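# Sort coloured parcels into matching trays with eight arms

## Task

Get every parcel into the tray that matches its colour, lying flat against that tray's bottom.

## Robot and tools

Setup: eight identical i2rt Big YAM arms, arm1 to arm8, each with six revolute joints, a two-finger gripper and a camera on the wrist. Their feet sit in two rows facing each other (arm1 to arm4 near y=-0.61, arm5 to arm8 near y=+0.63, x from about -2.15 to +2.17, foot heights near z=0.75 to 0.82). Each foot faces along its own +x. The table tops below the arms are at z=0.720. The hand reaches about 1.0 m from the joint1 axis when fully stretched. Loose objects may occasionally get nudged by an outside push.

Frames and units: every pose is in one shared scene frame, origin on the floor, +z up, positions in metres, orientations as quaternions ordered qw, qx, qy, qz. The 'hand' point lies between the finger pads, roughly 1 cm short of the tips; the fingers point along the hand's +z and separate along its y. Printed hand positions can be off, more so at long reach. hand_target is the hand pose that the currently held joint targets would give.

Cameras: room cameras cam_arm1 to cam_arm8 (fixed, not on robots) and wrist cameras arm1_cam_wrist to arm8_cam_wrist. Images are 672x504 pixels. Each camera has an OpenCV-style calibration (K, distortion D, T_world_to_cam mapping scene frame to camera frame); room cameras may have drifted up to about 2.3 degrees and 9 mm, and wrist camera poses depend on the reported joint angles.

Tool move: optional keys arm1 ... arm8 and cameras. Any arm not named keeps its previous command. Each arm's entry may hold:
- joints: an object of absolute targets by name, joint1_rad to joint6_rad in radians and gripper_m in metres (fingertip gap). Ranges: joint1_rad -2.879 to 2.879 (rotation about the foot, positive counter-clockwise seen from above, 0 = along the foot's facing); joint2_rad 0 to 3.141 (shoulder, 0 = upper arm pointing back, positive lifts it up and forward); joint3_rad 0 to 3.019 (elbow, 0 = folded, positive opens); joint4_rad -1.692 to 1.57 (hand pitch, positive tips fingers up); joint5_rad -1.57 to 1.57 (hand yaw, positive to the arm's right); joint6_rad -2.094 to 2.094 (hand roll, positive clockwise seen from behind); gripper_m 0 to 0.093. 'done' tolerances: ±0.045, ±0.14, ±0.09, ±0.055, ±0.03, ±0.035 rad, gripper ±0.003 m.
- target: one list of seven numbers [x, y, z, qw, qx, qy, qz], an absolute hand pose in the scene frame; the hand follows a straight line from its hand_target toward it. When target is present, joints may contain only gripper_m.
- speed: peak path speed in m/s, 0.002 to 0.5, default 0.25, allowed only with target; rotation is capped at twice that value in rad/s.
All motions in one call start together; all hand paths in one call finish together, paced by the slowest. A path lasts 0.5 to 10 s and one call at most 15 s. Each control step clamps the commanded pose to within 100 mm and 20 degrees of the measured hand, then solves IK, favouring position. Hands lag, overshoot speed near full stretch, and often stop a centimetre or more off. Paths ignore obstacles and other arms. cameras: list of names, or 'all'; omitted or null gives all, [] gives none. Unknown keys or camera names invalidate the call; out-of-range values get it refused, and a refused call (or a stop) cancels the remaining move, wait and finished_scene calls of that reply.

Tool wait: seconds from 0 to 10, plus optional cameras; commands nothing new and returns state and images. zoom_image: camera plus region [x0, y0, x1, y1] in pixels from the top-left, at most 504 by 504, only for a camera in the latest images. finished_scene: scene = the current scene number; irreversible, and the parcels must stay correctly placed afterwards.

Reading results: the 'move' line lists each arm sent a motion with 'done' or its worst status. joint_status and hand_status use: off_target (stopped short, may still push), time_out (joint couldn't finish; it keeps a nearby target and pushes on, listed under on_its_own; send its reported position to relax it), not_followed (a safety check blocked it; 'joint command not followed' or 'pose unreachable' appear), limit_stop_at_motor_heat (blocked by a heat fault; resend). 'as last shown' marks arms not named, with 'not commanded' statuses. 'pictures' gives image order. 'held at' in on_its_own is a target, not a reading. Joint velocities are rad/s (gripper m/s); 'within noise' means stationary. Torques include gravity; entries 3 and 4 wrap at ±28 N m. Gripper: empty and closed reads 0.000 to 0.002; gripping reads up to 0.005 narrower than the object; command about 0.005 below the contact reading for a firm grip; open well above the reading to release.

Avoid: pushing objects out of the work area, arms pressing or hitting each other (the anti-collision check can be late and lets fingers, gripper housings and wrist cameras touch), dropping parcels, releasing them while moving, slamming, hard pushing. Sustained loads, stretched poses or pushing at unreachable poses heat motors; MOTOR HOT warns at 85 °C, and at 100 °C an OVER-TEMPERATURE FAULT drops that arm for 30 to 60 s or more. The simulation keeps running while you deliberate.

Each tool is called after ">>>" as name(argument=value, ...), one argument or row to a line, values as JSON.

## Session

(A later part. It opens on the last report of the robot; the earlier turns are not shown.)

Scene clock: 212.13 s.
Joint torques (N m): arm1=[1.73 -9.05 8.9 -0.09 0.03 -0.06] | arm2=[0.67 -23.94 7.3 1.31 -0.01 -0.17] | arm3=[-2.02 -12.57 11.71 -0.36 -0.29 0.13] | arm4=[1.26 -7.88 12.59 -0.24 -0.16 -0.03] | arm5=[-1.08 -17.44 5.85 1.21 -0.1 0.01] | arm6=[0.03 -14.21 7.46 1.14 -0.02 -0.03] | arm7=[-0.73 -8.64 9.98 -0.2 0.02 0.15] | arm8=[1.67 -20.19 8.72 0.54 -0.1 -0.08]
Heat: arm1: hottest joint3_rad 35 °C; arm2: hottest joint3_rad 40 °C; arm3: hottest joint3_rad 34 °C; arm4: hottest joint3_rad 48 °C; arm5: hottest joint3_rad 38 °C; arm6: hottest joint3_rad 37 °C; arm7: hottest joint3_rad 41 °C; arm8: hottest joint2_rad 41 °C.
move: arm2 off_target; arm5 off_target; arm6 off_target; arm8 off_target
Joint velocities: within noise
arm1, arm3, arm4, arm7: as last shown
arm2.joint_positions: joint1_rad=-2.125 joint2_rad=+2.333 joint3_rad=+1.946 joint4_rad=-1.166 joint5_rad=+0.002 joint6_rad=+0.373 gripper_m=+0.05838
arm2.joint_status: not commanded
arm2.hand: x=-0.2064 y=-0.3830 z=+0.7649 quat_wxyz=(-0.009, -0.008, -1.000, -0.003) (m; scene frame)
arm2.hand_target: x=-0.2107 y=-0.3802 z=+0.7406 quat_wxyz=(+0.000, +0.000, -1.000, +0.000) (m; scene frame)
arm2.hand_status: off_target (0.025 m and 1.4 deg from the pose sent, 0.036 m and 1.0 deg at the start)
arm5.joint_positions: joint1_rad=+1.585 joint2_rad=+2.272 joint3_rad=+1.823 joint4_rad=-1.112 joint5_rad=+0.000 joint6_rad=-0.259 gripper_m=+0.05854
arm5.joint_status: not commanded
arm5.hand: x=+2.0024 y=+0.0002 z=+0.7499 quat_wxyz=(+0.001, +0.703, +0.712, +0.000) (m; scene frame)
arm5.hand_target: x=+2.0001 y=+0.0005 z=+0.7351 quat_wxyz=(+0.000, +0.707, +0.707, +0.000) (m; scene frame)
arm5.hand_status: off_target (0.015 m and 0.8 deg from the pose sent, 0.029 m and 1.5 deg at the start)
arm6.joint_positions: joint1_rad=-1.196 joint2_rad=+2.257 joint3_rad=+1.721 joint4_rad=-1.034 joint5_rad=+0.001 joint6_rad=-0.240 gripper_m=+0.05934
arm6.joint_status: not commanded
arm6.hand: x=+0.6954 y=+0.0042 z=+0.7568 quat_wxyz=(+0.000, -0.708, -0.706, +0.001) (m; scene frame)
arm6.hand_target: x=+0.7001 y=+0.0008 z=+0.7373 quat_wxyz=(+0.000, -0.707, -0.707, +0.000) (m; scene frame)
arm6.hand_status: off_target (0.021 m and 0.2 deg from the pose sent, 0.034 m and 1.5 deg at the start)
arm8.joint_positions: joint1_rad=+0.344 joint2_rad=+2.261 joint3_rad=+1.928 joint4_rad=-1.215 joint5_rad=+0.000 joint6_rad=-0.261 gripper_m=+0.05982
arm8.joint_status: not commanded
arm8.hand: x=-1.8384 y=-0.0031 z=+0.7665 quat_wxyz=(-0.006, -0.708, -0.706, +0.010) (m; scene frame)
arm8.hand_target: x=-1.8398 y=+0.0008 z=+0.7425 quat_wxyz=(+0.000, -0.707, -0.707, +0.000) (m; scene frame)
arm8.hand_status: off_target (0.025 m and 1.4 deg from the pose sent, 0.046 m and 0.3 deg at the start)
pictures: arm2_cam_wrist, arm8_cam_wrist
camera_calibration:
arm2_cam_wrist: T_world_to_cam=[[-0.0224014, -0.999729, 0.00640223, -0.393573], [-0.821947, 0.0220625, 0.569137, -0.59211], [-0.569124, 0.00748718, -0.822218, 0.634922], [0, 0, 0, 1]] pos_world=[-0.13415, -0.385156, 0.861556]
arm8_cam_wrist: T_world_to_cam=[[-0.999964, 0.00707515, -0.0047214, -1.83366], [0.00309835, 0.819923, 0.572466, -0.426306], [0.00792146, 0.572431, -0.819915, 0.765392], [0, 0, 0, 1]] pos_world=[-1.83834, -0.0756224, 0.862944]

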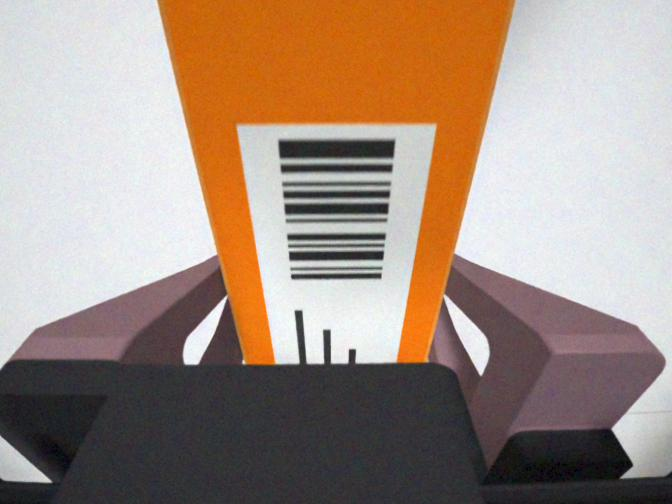

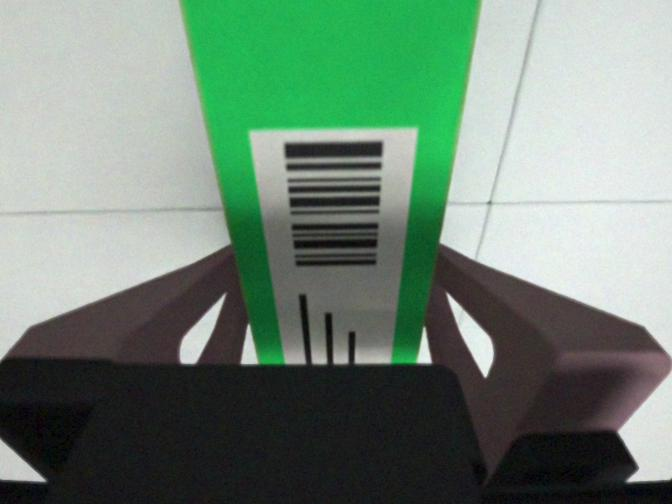

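>>> move(
  arm2={"joints":{"gripper_m":0.09}},
  arm5={"joints":{"gripper_m":0.09}},
  arm6={"joints":{"gripper_m":0.09}},
  arm8={"joints":{"gripper_m":0.09}},
  cameras=[],
)

>>> move(
  arm2={"target":[-0.21,-0.38,0.9,0,0,1,0],"speed":0.25},
  arm5={"target":[2.0,0,0.9,0,0.707,0.707,0],"speed":0.25},
  arm6={"target":[0.7,0,0.9,0,0.707,0.707,0],"speed":0.25},
  arm8={"target":[-1.84,0,0.9,0,0.707,0.707,0],"speed":0.25},
  cameras=[],
)

>>> move(
  arm2={"target":[-0.498,-0.489,1.05,0,0,1,0],"speed":0.4},
  arm5={"target":[2.07,0.272,1.05,0,0.707,0.707,0],"speed":0.4},
  arm6={"target":[0.76,0.258,1.05,0,0.707,0.707,0],"speed":0.4},
  arm8={"target":[-1.761,0.288,1.05,0,0.707,0.707,0],"speed":0.4},
  cameras=[],
)

>>> move(
  arm1={"target":[-1.84,0.005,0.875,0,-0.707,0.707,0],"speed":0.4},
  arm3={"target":[-0.21,-0.38,0.875,0,1,0,0],"speed":0.4},
  arm4={"target":[2.0,0.005,0.875,0,-0.707,0.707,0],"speed":0.4},
  cameras=["arm1_cam_wrist","arm3_cam_wrist","arm4_cam_wrist"],
)

Scene clock: 228.63 s.
Joint torques (N m): arm1=[1.79 -8.7 8.85 -0.28 0.01 -0.09] | arm2=[0.67 -25.11 7.57 0.95 -0.01 -0.17] | arm3=[-1.85 -12.34 11.7 -0.36 -0.29 0.13] | arm4=[1.26 -7.82 12.59 -0.24 -0.16 -0.03] | arm5=[-1.38 -17.2 5.87 0.91 -0.11 0.03] | arm6=[0.09 -15.68 7.39 0.58 0.02 -0.03] | arm7=[-0.56 -8.7 9.92 -0.18 -0.02 0.15] | arm8=[1.49 -21.3 8.98 0.23 -0.09 -0.08]
Heat: arm1: hottest joint3_rad 35 °C; arm2: hottest joint2_rad 39 °C; arm3: hottest joint3_rad 34 °C; arm4: hottest joint3_rad 48 °C; arm5: hottest joint3_rad 38 °C; arm6: hottest joint3_rad 37 °C; arm7: hottest joint3_rad 41 °C; arm8: hottest joint2_rad 40 °C.
move: arm2 done; arm5 done; arm6 done; arm8 done
Joint velocities: within noise
arm1, arm3, arm4, arm7: as last shown
arm2.joint_positions: joint1_rad=-2.125 joint2_rad=+2.345 joint3_rad=+1.942 joint4_rad=-1.156 joint5_rad=+0.002 joint6_rad=+0.373 gripper_m=+0.08991
arm2.joint_status: all done
arm2.hand: x=-0.2078 y=-0.3835 z=+0.7552 quat_wxyz=(-0.005, -0.008, -1.000, -0.002) (m; scene frame)
arm2.hand_target: x=-0.2109 y=-0.3803 z=+0.7404 quat_wxyz=(+0.000, +0.000, -1.000, +0.000) (m; scene frame)
arm2.hand_status: not commanded
arm5.joint_positions: joint1_rad=+1.585 joint2_rad=+2.277 joint3_rad=+1.822 joint4_rad=-1.103 joint5_rad=+0.000 joint6_rad=-0.259 gripper_m=+0.08986
arm5.joint_status: all done
arm5.hand: x=+2.0018 y=-0.0009 z=+0.7467 quat_wxyz=(+0.002, +0.703, +0.711, -0.002) (m; scene frame)
arm5.hand_target: x=+2.0001 y=+0.0004 z=+0.7352 quat_wxyz=(+0.000, +0.707, +0.707, +0.000) (m; scene frame)
arm5.hand_status: not commanded
arm6.joint_positions: joint1_rad=-1.196 joint2_rad=+2.276 joint3_rad=+1.721 joint4_rad=-1.018 joint5_rad=+0.000 joint6_rad=-0.240 gripper_m=+0.08987
arm6.joint_status: all done
arm6.hand: x=+0.6955 y=+0.0040 z=+0.7450 quat_wxyz=(+0.000, -0.708, -0.706, -0.001) (m; scene frame)
arm6.hand_target: x=+0.7001 y=+0.0008 z=+0.7375 quat_wxyz=(+0.000, -0.707, -0.707, +0.000) (m; scene frame)
arm6.hand_status: not commanded
arm8.joint_positions: joint1_rad=+0.344 joint2_rad=+2.269 joint3_rad=+1.924 joint4_rad=-1.210 joint5_rad=+0.000 joint6_rad=-0.261 gripper_m=+0.08992
arm8.joint_status: all done
arm8.hand: x=-1.8380 y=-0.0019 z=+0.7596 quat_wxyz=(-0.004, -0.708, -0.707, +0.007) (m; scene frame)
arm8.hand_target: x=-1.8398 y=+0.0009 z=+0.7423 quat_wxyz=(+0.000, -0.707, -0.707, +0.000) (m; scene frame)
arm8.hand_status: not commanded
pictures: none
No camera images: "cameras" was empty.

Scene clock: 230.23 s.
Joint torques (N m): arm1=[1.96 -8.88 8.85 -0.14 0.02 -0.05] | arm2=[0.67 -24.18 11.41 0.16 -0.01 -0.16] | arm3=[-2.02 -12.4 11.7 -0.35 -0.3 0.13] | arm4=[1.2 -7.88 12.59 -0.23 -0.16 -0.03] | arm5=[-1.08 -18.08 9.25 -0.25 -0.09 0.01] | arm6=[-0.03 -16.97 11.66 -0.28 0.01 -0.03] | arm7=[-0.67 -8.59 9.95 -0.21 -0.01 0.17] | arm8=[1.61 -20.84 14.42 -0.59 -0.09 -0.1]
Heat: arm1: hottest joint3_rad 35 °C; arm2: hottest joint2_rad 39 °C; arm3: hottest joint3_rad 34 °C; arm4: hottest joint3_rad 48 °C; arm5: hottest joint3_rad 38 °C; arm6: hottest joint3_rad 37 °C; arm7: hottest joint3_rad 41 °C; arm8: hottest joint2_rad 40 °C.
move: arm2 done; arm5 off_target; arm6 off_target; arm8 off_target
Joint velocities: within noise
arm1, arm3, arm4, arm7: as last shown
arm2.joint_positions: joint1_rad=-2.125 joint2_rad=+2.209 joint3_rad=+2.089 joint4_rad=-1.457 joint5_rad=+0.002 joint6_rad=+0.373 gripper_m=+0.08992
arm2.joint_status: not commanded
arm2.hand: x=-0.2169 y=-0.3870 z=+0.9002 quat_wxyz=(+0.003, -0.008, -1.000, +0.002) (m; scene frame)
arm2.hand_target: x=-0.2104 y=-0.3800 z=+0.9001 quat_wxyz=(+0.000, +0.000, -1.000, +0.000) (m; scene frame)
arm2.hand_status: done (0.010 m and 1.0 deg from the pose sent, 0.145 m and 1.2 deg at the start)
arm5.joint_positions: joint1_rad=+1.585 joint2_rad=+2.135 joint3_rad=+1.960 joint4_rad=-1.414 joint5_rad=+0.000 joint6_rad=-0.258 gripper_m=+0.08988
arm5.joint_status: not commanded
arm5.hand: x=+2.0042 y=+0.0099 z=+0.8880 quat_wxyz=(-0.006, +0.703, +0.711, +0.011) (m; scene frame)
arm5.hand_target: x=+2.0001 y=+0.0006 z=+0.9000 quat_wxyz=(+0.000, +0.707, +0.707, +0.000) (m; scene frame)
arm5.hand_status: off_target (0.016 m and 1.6 deg from the pose sent, 0.153 m and 0.8 deg at the start)
arm6.joint_positions: joint1_rad=-1.196 joint2_rad=+2.116 joint3_rad=+1.819 joint4_rad=-1.318 joint5_rad=+0.000 joint6_rad=-0.240 gripper_m=+0.08989
arm6.joint_status: not commanded
arm6.hand: x=+0.6986 y=+0.0162 z=+0.8789 quat_wxyz=(+0.011, -0.708, -0.706, -0.019) (m; scene frame)
arm6.hand_target: x=+0.7002 y=+0.0010 z=+0.9003 quat_wxyz=(+0.000, -0.707, -0.707, +0.000) (m; scene frame)
arm6.hand_status: off_target (0.027 m and 2.5 deg from the pose sent, 0.155 m and 0.2 deg at the start; pose on its path clipped on 4 of 48 steps)
arm8.joint_positions: joint1_rad=+0.344 joint2_rad=+2.171 joint3_rad=+2.111 joint4_rad=-1.530 joint5_rad=+0.000 joint6_rad=-0.261 gripper_m=+0.08993
arm8.joint_status: not commanded
arm8.hand: x=-1.8348 y=+0.0102 z=+0.8942 quat_wxyz=(+0.004, -0.708, -0.707, -0.008) (m; scene frame)
arm8.hand_target: x=-1.8399 y=+0.0006 z=+0.9000 quat_wxyz=(+0.000, -0.707, -0.707, +0.001) (m; scene frame)
arm8.hand_status: off_target (0.013 m and 1.1 deg from the pose sent, 0.140 m and 1.0 deg at the start; pose on its path clipped on 2 of 48 steps)
pictures: none
No camera images: "cameras" was empty.

Scene clock: 232.00 s.
Joint torques (N m): arm1=[1.9 -9.05 8.95 -0.16 0 -0.09] | arm2=[0.73 -10.87 8.28 0.23 -0.01 -0.16] | arm3=[-2.02 -12.51 11.69 -0.35 -0.29 0.12] | arm4=[1.2 -7.82 12.57 -0.23 -0.16 -0.03] | arm5=[-0.79 -7.47 7.12 -0.17 -0.06 0.03] | arm6=[-0.26 -8.06 8.54 -0.14 0.02 -0.07] | arm7=[-0.67 -8.64 9.94 -0.21 -0.01 0.16] | arm8=[1.55 -8.88 9.55 -0.55 -0.09 -0.07]
Heat: arm1: hottest joint3_rad 35 °C; arm2: hottest joint2_rad 39 °C; arm3: hottest joint3_rad 34 °C; arm4: hottest joint3_rad 48 °C; arm5: hottest joint3_rad 38 °C; arm6: hottest joint3_rad 37 °C; arm7: hottest joint3_rad 41 °C; arm8: hottest joint2_rad 40 °C.
move: arm2 done; arm5 done; arm6 done; arm8 done
Joint velocities: within noise
arm1, arm3, arm4, arm7: as last shown
arm2.joint_positions: joint1_rad=-2.125 joint2_rad=+1.325 joint3_rad=+1.293 joint4_rad=-1.520 joint5_rad=+0.002 joint6_rad=+0.373 gripper_m=+0.08992
arm2.joint_status: not commanded
arm2.hand: x=-0.4955 y=-0.4908 z=+1.0537 quat_wxyz=(-0.009, -0.008, -1.000, -0.003) (m; scene frame)
arm2.hand_target: x=-0.4981 y=-0.4890 z=+1.0500 quat_wxyz=(+0.000, +0.000, -1.000, +0.000) (m; scene frame)
arm2.hand_status: done (0.005 m and 1.5 deg from the pose sent, 0.334 m and 1.0 deg at the start)
arm5.joint_positions: joint1_rad=+1.585 joint2_rad=+1.330 joint3_rad=+1.312 joint4_rad=-1.536 joint5_rad=+0.000 joint6_rad=-0.256 gripper_m=+0.08988
arm5.joint_status: not commanded
arm5.hand: x=+2.0696 y=+0.2708 z=+1.0495 quat_wxyz=(+0.003, +0.704, +0.710, -0.004) (m; scene frame)
arm5.hand_target: x=+2.0700 y=+0.2720 z=+1.0501 quat_wxyz=(+0.000, +0.707, +0.707, +0.000) (m; scene frame)
arm5.hand_status: done (0.001 m and 0.8 deg from the pose sent, 0.315 m and 1.5 deg at the start)
arm6.joint_positions: joint1_rad=-1.196 joint2_rad=+1.349 joint3_rad=+1.242 joint4_rad=-1.467 joint5_rad=+0.000 joint6_rad=-0.240 gripper_m=+0.08989
arm6.joint_status: not commanded
arm6.hand: x=+0.7579 y=+0.2560 z=+1.0451 quat_wxyz=(+0.001, -0.708, -0.706, -0.002) (m; scene frame)
arm6.hand_target: x=+0.7600 y=+0.2580 z=+1.0500 quat_wxyz=(+0.000, -0.707, -0.707, +0.000) (m; scene frame)
arm6.hand_status: done (0.006 m and 0.3 deg from the pose sent, 0.303 m and 2.5 deg at the start)
arm8.joint_positions: joint1_rad=+0.344 joint2_rad=+1.331 joint3_rad=+1.402 joint4_rad=-1.623 joint5_rad=+0.000 joint6_rad=-0.261 gripper_m=+0.08993
arm8.joint_status: not commanded
arm8.hand: x=-1.7610 y=+0.2854 z=+1.0539 quat_wxyz=(-0.005, -0.708, -0.706, +0.009) (m; scene frame)
arm8.hand_target: x=-1.7610 y=+0.2880 z=+1.0501 quat_wxyz=(+0.000, -0.707, -0.707, +0.000) (m; scene frame)
arm8.hand_status: done (0.005 m and 1.2 deg from the pose sent, 0.327 m and 1.0 deg at the start)
pictures: none
No camera images: "cameras" was empty.

Scene clock: 234.10 s.
Joint torques (N m): arm1=[1.85 -19.6 12.27 -0.17 -0.07 -0.05] | arm2=[0.73 -10.87 8.27 0.23 -0.01 -0.17] | arm3=[-2.02 -23.65 14.12 -0.44 -0.31 0.1] | arm4=[1.38 -17.38 14.63 -0.18 -0.02 0.02] | arm5=[-0.91 -7.3 7.13 -0.13 -0.06 0.06] | arm6=[-0.26 -7.94 8.54 -0.16 0.02 -0.07] | arm7=[-0.67 -8.76 9.96 -0.24 -0.01 0.16] | arm8=[1.61 -8.82 9.55 -0.54 -0.09 -0.06]
Heat: arm1: hottest joint3_rad 36 °C; arm2: hottest joint2_rad 39 °C; arm3: hottest joint3_rad 34 °C; arm4: hottest joint3_rad 49 °C; arm5: hottest joint3_rad 38 °C; arm6: hottest joint3_rad 36 °C; arm7: hottest joint3_rad 41 °C; arm8: hottest joint2_rad 40 °C.
move: arm1 off_target; arm3 off_target; arm4 off_target
Joint velocities: within noise
arm1.joint_positions: joint1_rad=+1.510 joint2_rad=+2.188 joint3_rad=+2.069 joint4_rad=-1.461 joint5_rad=-0.005 joint6_rad=-0.467 gripper_m=+0.09014
arm1.joint_status: not commanded
arm1.hand: x=-1.8385 y=-0.0088 z=+0.8698 quat_wxyz=(+0.007, +0.701, -0.713, +0.004) (m; scene frame)
arm1.hand_target: x=-1.8404 y=+0.0045 z=+0.8750 quat_wxyz=(-0.001, +0.707, -0.707, +0.000) (m; scene frame)
arm1.hand_status: off_target (0.015 m and 1.4 deg from the pose sent, 0.348 m and 1.5 deg at the start)
arm2, arm5, arm6, arm7, arm8: as last shown
arm3.joint_positions: joint1_rad=+0.278 joint2_rad=+2.199 joint3_rad=+2.091 joint4_rad=-1.494 joint5_rad=-0.003 joint6_rad=-0.362 gripper_m=+0.09006
arm3.joint_status: not commanded
arm3.hand: x=-0.1998 y=-0.3935 z=+0.8591 quat_wxyz=(+0.004, +1.000, +0.015, +0.017) (m; scene frame)
arm3.hand_target: x=-0.2090 y=-0.3803 z=+0.8751 quat_wxyz=(+0.000, +1.000, +0.000, -0.001) (m; scene frame)
arm3.hand_status: off_target (0.023 m and 2.6 deg from the pose sent, 0.341 m and 2.4 deg at the start)
arm4.joint_positions: joint1_rad=+0.139 joint2_rad=+2.181 joint3_rad=+2.118 joint4_rad=-1.502 joint5_rad=+0.004 joint6_rad=-0.463 gripper_m=+0.09012
arm4.joint_status: not commanded
arm4.hand: x=+2.0025 y=-0.0102 z=+0.8757 quat_wxyz=(+0.005, +0.701, -0.713, +0.000) (m; scene frame)
arm4.hand_target: x=+1.9996 y=+0.0043 z=+0.8749 quat_wxyz=(-0.001, +0.707, -0.707, +0.000) (m; scene frame)
arm4.hand_status: off_target (0.015 m and 1.1 deg from the pose sent, 0.346 m and 1.3 deg at the start)
arm5.joint_positions: joint1_rad=+1.585 joint2_rad=+1.330 joint3_rad=+1.312 joint4_rad=-1.536 joint5_rad=+0.000 joint6_rad=-0.255 gripper_m=+0.08988
arm6.joint_positions: joint1_rad=-1.196 joint2_rad=+1.349 joint3_rad=+1.242 joint4_rad=-1.468 joint5_rad=+0.000 joint6_rad=-0.240 gripper_m=+0.08989
arm6.hand: x=+0.7579 y=+0.2561 z=+1.0451 quat_wxyz=(+0.001, -0.708, -0.706, -0.002) (m; scene frame)
pictures: arm1_cam_wrist, arm3_cam_wrist, arm4_cam_wrist
camera_calibration:
arm1_cam_wrist: T_world_to_cam=[[0.999425, -0.0326845, -0.00903921, 1.84611], [-0.0211442, -0.809003, 0.587424, -0.552204], [-0.0265124, -0.586895, -0.809229, 0.776574], [0, 0, 0, 1]] pos_world=[-1.83613, 0.0693719, 0.969491]
arm3_cam_wrist: T_world_to_cam=[[-0.024256, 0.999705, 0.000997537, 0.386512], [0.792293, 0.018615, 0.609857, -0.352478], [0.609659, 0.015583, -0.792511, 0.932825], [0, 0, 0, 1]] pos_world=[-0.280064, -0.394373, 0.95385]
arm4_cam_wrist: T_world_to_cam=[[0.999982, -0.00261673, 0.00547269, -2.00985], [-0.00533159, -0.809448, 0.587167, -0.507021], [0.0028934, -0.587186, -0.809447, 0.821889], [0, 0, 0, 1]] pos_world=[2.00473, 0.0669348, 0.973981]

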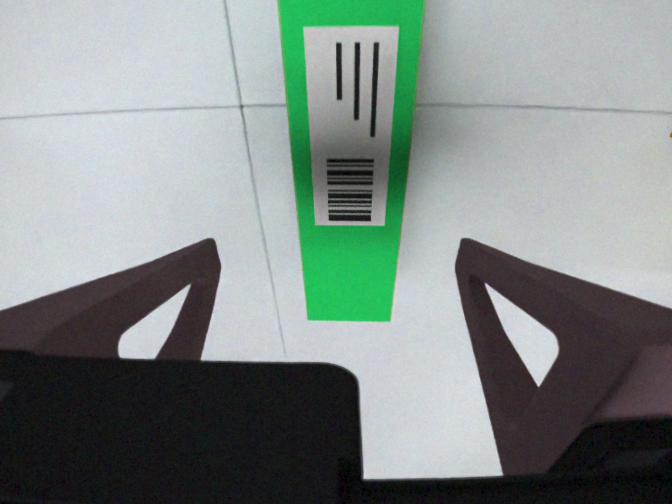

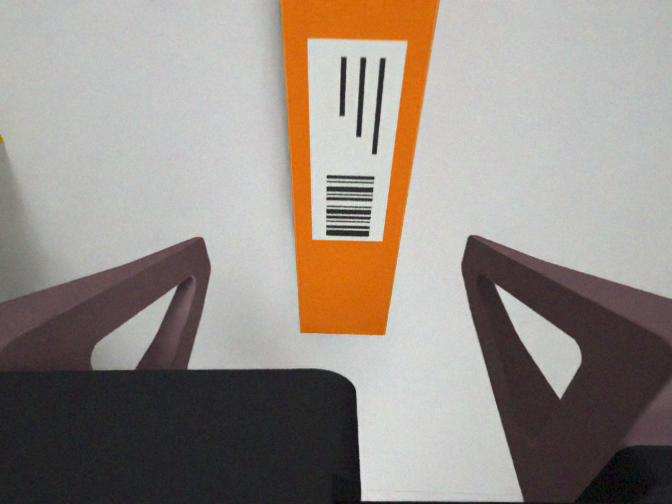

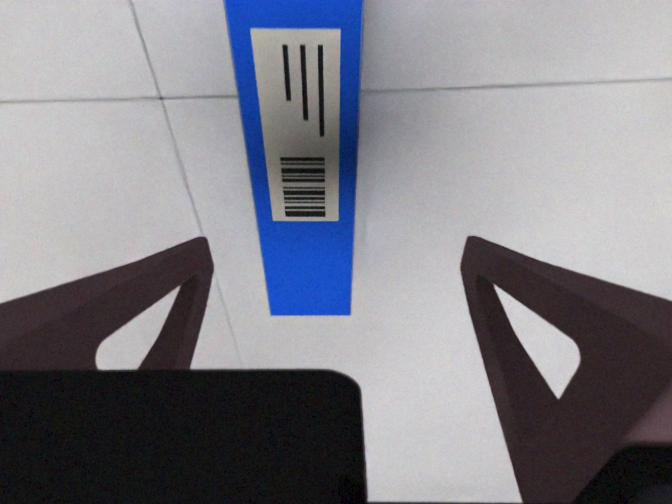

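>>> move(
  arm1={"target":[-1.829,-0.003,0.765,0,-0.707,0.707,0],"speed":0.2},
  arm3={"target":[-0.205,-0.386,0.765,0,1,0,0],"speed":0.2},
  arm4={"target":[1.984,-0.003,0.765,0,-0.707,0.707,0],"speed":0.2},
  cameras=[],
)

>>> move(
  arm1={"target":[-1.829,-0.003,0.747,0,-0.707,0.707,0],"speed":0.1},
  arm3={"target":[-0.205,-0.386,0.747,0,1,0,0],"speed":0.1},
  arm4={"target":[1.984,-0.003,0.747,0,-0.707,0.707,0],"speed":0.1},
  cameras=["arm1_cam_wrist","arm3_cam_wrist","arm4_cam_wrist"],
)

Scene clock: 301.93 s.
Joint torques (N m): arm1=[0.26 -20.84 8.32 0.79 -0.05 -0.07] | arm2=[0.73 -10.81 8.28 0.21 -0.01 -0.16] | arm3=[-1.49 -25.17 9.13 0.62 -0.31 0.12] | arm4=[1.55 -17.79 9.72 0.76 -0.03 0.11] | arm5=[-1.08 -7.47 7.16 -0.13 -0.09 0.05] | arm6=[-0.26 -8.06 8.54 -0.12 0.02 -0.07] | arm7=[-0.62 -8.47 9.96 -0.2 0 0.16] | arm8=[1.73 -9.05 9.57 -0.51 -0.09 -0.07]
Heat: arm1: hottest joint3_rad 46 °C; arm2: hottest joint3_rad 36 °C; arm3: hottest joint3_rad 40 °C; arm4: hottest joint3_rad 53 °C; arm5: hottest joint3_rad 38 °C; arm6: hottest joint3_rad 35 °C; arm7: hottest joint3_rad 41 °C; arm8: hottest joint3_rad 38 °C.
move: arm1 done; arm3 done; arm4 off_target
Joint velocities: within noise
arm1.joint_positions: joint1_rad=+1.510 joint2_rad=+2.270 joint3_rad=+1.951 joint4_rad=-1.247 joint5_rad=-0.005 joint6_rad=-0.484 gripper_m=+0.09014
arm1.joint_status: not commanded
arm1.hand: x=-1.8346 y=-0.0028 z=+0.7719 quat_wxyz=(+0.001, +0.707, -0.707, +0.002) (m; scene frame)
arm1.hand_target: x=-1.8291 y=-0.0030 z=+0.7651 quat_wxyz=(+0.000, +0.707, -0.707, +0.000) (m; scene frame)
arm1.hand_status: done (0.009 m and 0.2 deg from the pose sent, 0.105 m and 1.3 deg at the start)
arm2, arm5, arm6, arm8: as last shown
arm3.joint_positions: joint1_rad=+0.278 joint2_rad=+2.260 joint3_rad=+1.937 joint4_rad=-1.267 joint5_rad=-0.003 joint6_rad=-0.357 gripper_m=+0.09006
arm3.joint_status: not commanded
arm3.hand: x=-0.2005 y=-0.3925 z=+0.7616 quat_wxyz=(+0.002, +1.000, +0.012, +0.011) (m; scene frame)
arm3.hand_target: x=-0.2048 y=-0.3860 z=+0.7651 quat_wxyz=(+0.000, +1.000, +0.000, +0.000) (m; scene frame)
arm3.hand_status: done (0.009 m and 1.9 deg from the pose sent, 0.095 m and 2.6 deg at the start)
arm4.joint_positions: joint1_rad=+0.155 joint2_rad=+2.213 joint3_rad=+1.923 joint4_rad=-1.253 joint5_rad=+0.004 joint6_rad=-0.459 gripper_m=+0.09012
arm4.joint_status: not commanded
arm4.hand: x=+1.9916 y=-0.0071 z=+0.7822 quat_wxyz=(-0.006, +0.705, -0.709, -0.003) (m; scene frame)
arm4.hand_target: x=+1.9839 y=-0.0036 z=+0.7653 quat_wxyz=(+0.000, +0.707, -0.707, +0.000) (m; scene frame)
arm4.hand_status: off_target (0.019 m and 0.9 deg from the pose sent, 0.112 m and 1.1 deg at the start)
arm7.joint_positions: joint1_rad=-1.050 joint2_rad=+1.333 joint3_rad=+1.303 joint4_rad=-1.503 joint5_rad=-0.002 joint6_rad=-0.126 gripper_m=+0.09010
arm7.joint_status: not commanded
arm7.hand: x=-0.4700 y=+0.2273 z=+1.0557 quat_wxyz=(-0.011, -0.704, -0.710, +0.014) (m; scene frame)
arm7.hand_target: x=-0.4713 y=+0.2305 z=+1.0533 quat_wxyz=(-0.005, -0.707, -0.707, +0.007) (m; scene frame)
arm7.hand_status: not commanded
pictures: none
No camera images: "cameras" was empty.

Scene clock: 303.17 s.
Joint torques (N m): arm1=[0.62 -19.08 7.41 0.75 -0.07 -0.07] | arm2=[0.73 -10.81 8.28 0.21 -0.01 -0.16] | arm3=[-1.38 -23.41 8.7 0.68 -0.3 0.13] | arm4=[1.26 -17.38 9.21 0.8 -0.02 0.11] | arm5=[-0.5 -7.77 7.16 -0.16 -0.07 0.02] | arm6=[-0.38 -8.06 8.54 -0.16 0.02 -0.07] | arm7=[-0.67 -8.82 9.94 -0.24 0 0.16] | arm8=[1.79 -8.88 9.5 -0.5 -0.1 -0.07]
Heat: arm1: hottest joint3_rad 46 °C; arm2: hottest joint3_rad 36 °C; arm3: hottest joint3_rad 40 °C; arm4: hottest joint3_rad 53 °C; arm5: hottest joint3_rad 38 °C; arm6: hottest joint3_rad 35 °C; arm7: hottest joint3_rad 41 °C; arm8: hottest joint3_rad 38 °C.
move: arm1 off_target; arm3 off_target; arm4 off_target
Joint velocities: within noise
arm1.joint_positions: joint1_rad=+1.510 joint2_rad=+2.271 joint3_rad=+1.947 joint4_rad=-1.213 joint5_rad=-0.005 joint6_rad=-0.484 gripper_m=+0.09014
arm1.joint_status: not commanded
arm1.hand: x=-1.8315 y=+0.0030 z=+0.7692 quat_wxyz=(-0.012, +0.707, -0.707, -0.003) (m; scene frame)
arm1.hand_target: x=-1.8294 y=-0.0033 z=+0.7475 quat_wxyz=(+0.000, +0.707, -0.707, +0.000) (m; scene frame)
arm1.hand_status: off_target (0.023 m and 1.5 deg from the pose sent, 0.025 m and 0.2 deg at the start)
arm2, arm5, arm6, arm7, arm8: as last shown
arm3.joint_positions: joint1_rad=+0.278 joint2_rad=+2.262 joint3_rad=+1.927 joint4_rad=-1.232 joint5_rad=-0.003 joint6_rad=-0.356 gripper_m=+0.09006
arm3.joint_status: not commanded
arm3.hand: x=-0.2048 y=-0.3909 z=+0.7567 quat_wxyz=(-0.002, +1.000, +0.012, +0.000) (m; scene frame)
arm3.hand_target: x=-0.2049 y=-0.3860 z=+0.7471 quat_wxyz=(+0.000, +1.000, +0.000, +0.000) (m; scene frame)
arm3.hand_status: off_target (0.011 m and 1.4 deg from the pose sent, 0.017 m and 1.9 deg at the start)
arm4.joint_positions: joint1_rad=+0.155 joint2_rad=+2.224 joint3_rad=+1.911 joint4_rad=-1.217 joint5_rad=+0.004 joint6_rad=-0.459 gripper_m=+0.09012
arm4.joint_status: not commanded
arm4.hand: x=+1.9929 y=-0.0044 z=+0.7706 quat_wxyz=(-0.012, +0.705, -0.709, -0.005) (m; scene frame)
arm4.hand_target: x=+1.9838 y=-0.0039 z=+0.7474 quat_wxyz=(+0.000, +0.707, -0.707, +0.000) (m; scene frame)
arm4.hand_status: off_target (0.025 m and 1.5 deg from the pose sent, 0.036 m and 0.9 deg at the start)
pictures: arm1_cam_wrist, arm3_cam_wrist, arm4_cam_wrist
camera_calibration:
arm1_cam_wrist: T_world_to_cam=[[0.999837, -0.0155814, 0.00912488, 1.82532], [-0.0180233, -0.830454, 0.556796, -0.454086], [-0.00109789, -0.55687, -0.830599, 0.765153], [0, 0, 0, 1]] pos_world=[-1.83237, 0.0774341, 0.871713]
arm3_cam_wrist: T_world_to_cam=[[-0.0189349, 0.999729, 0.0135226, 0.375595], [0.812568, 0.00750674, 0.582818, -0.265839], [0.582558, 0.0220236, -0.81249, 0.866742], [0, 0, 0, 1]] pos_world=[-0.281804, -0.392587, 0.854076]
arm4_cam_wrist: T_world_to_cam=[[0.999728, 0.008173, 0.0218339, -2.01172], [-0.00549, -0.827667, 0.561192, -0.420462], [0.0226579, -0.56116, -0.827397, 0.714851], [0, 0, 0, 1]] pos_world=[1.99266, 0.0695851, 0.87135]

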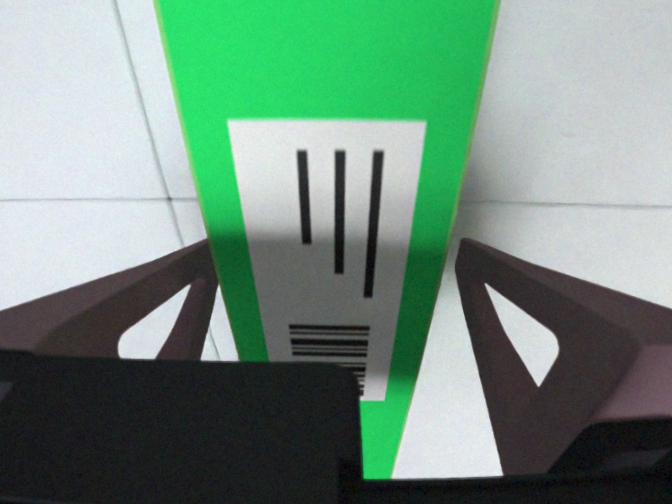

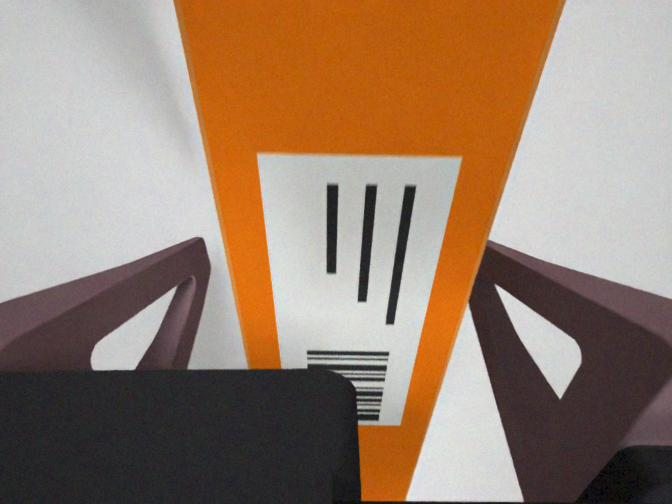

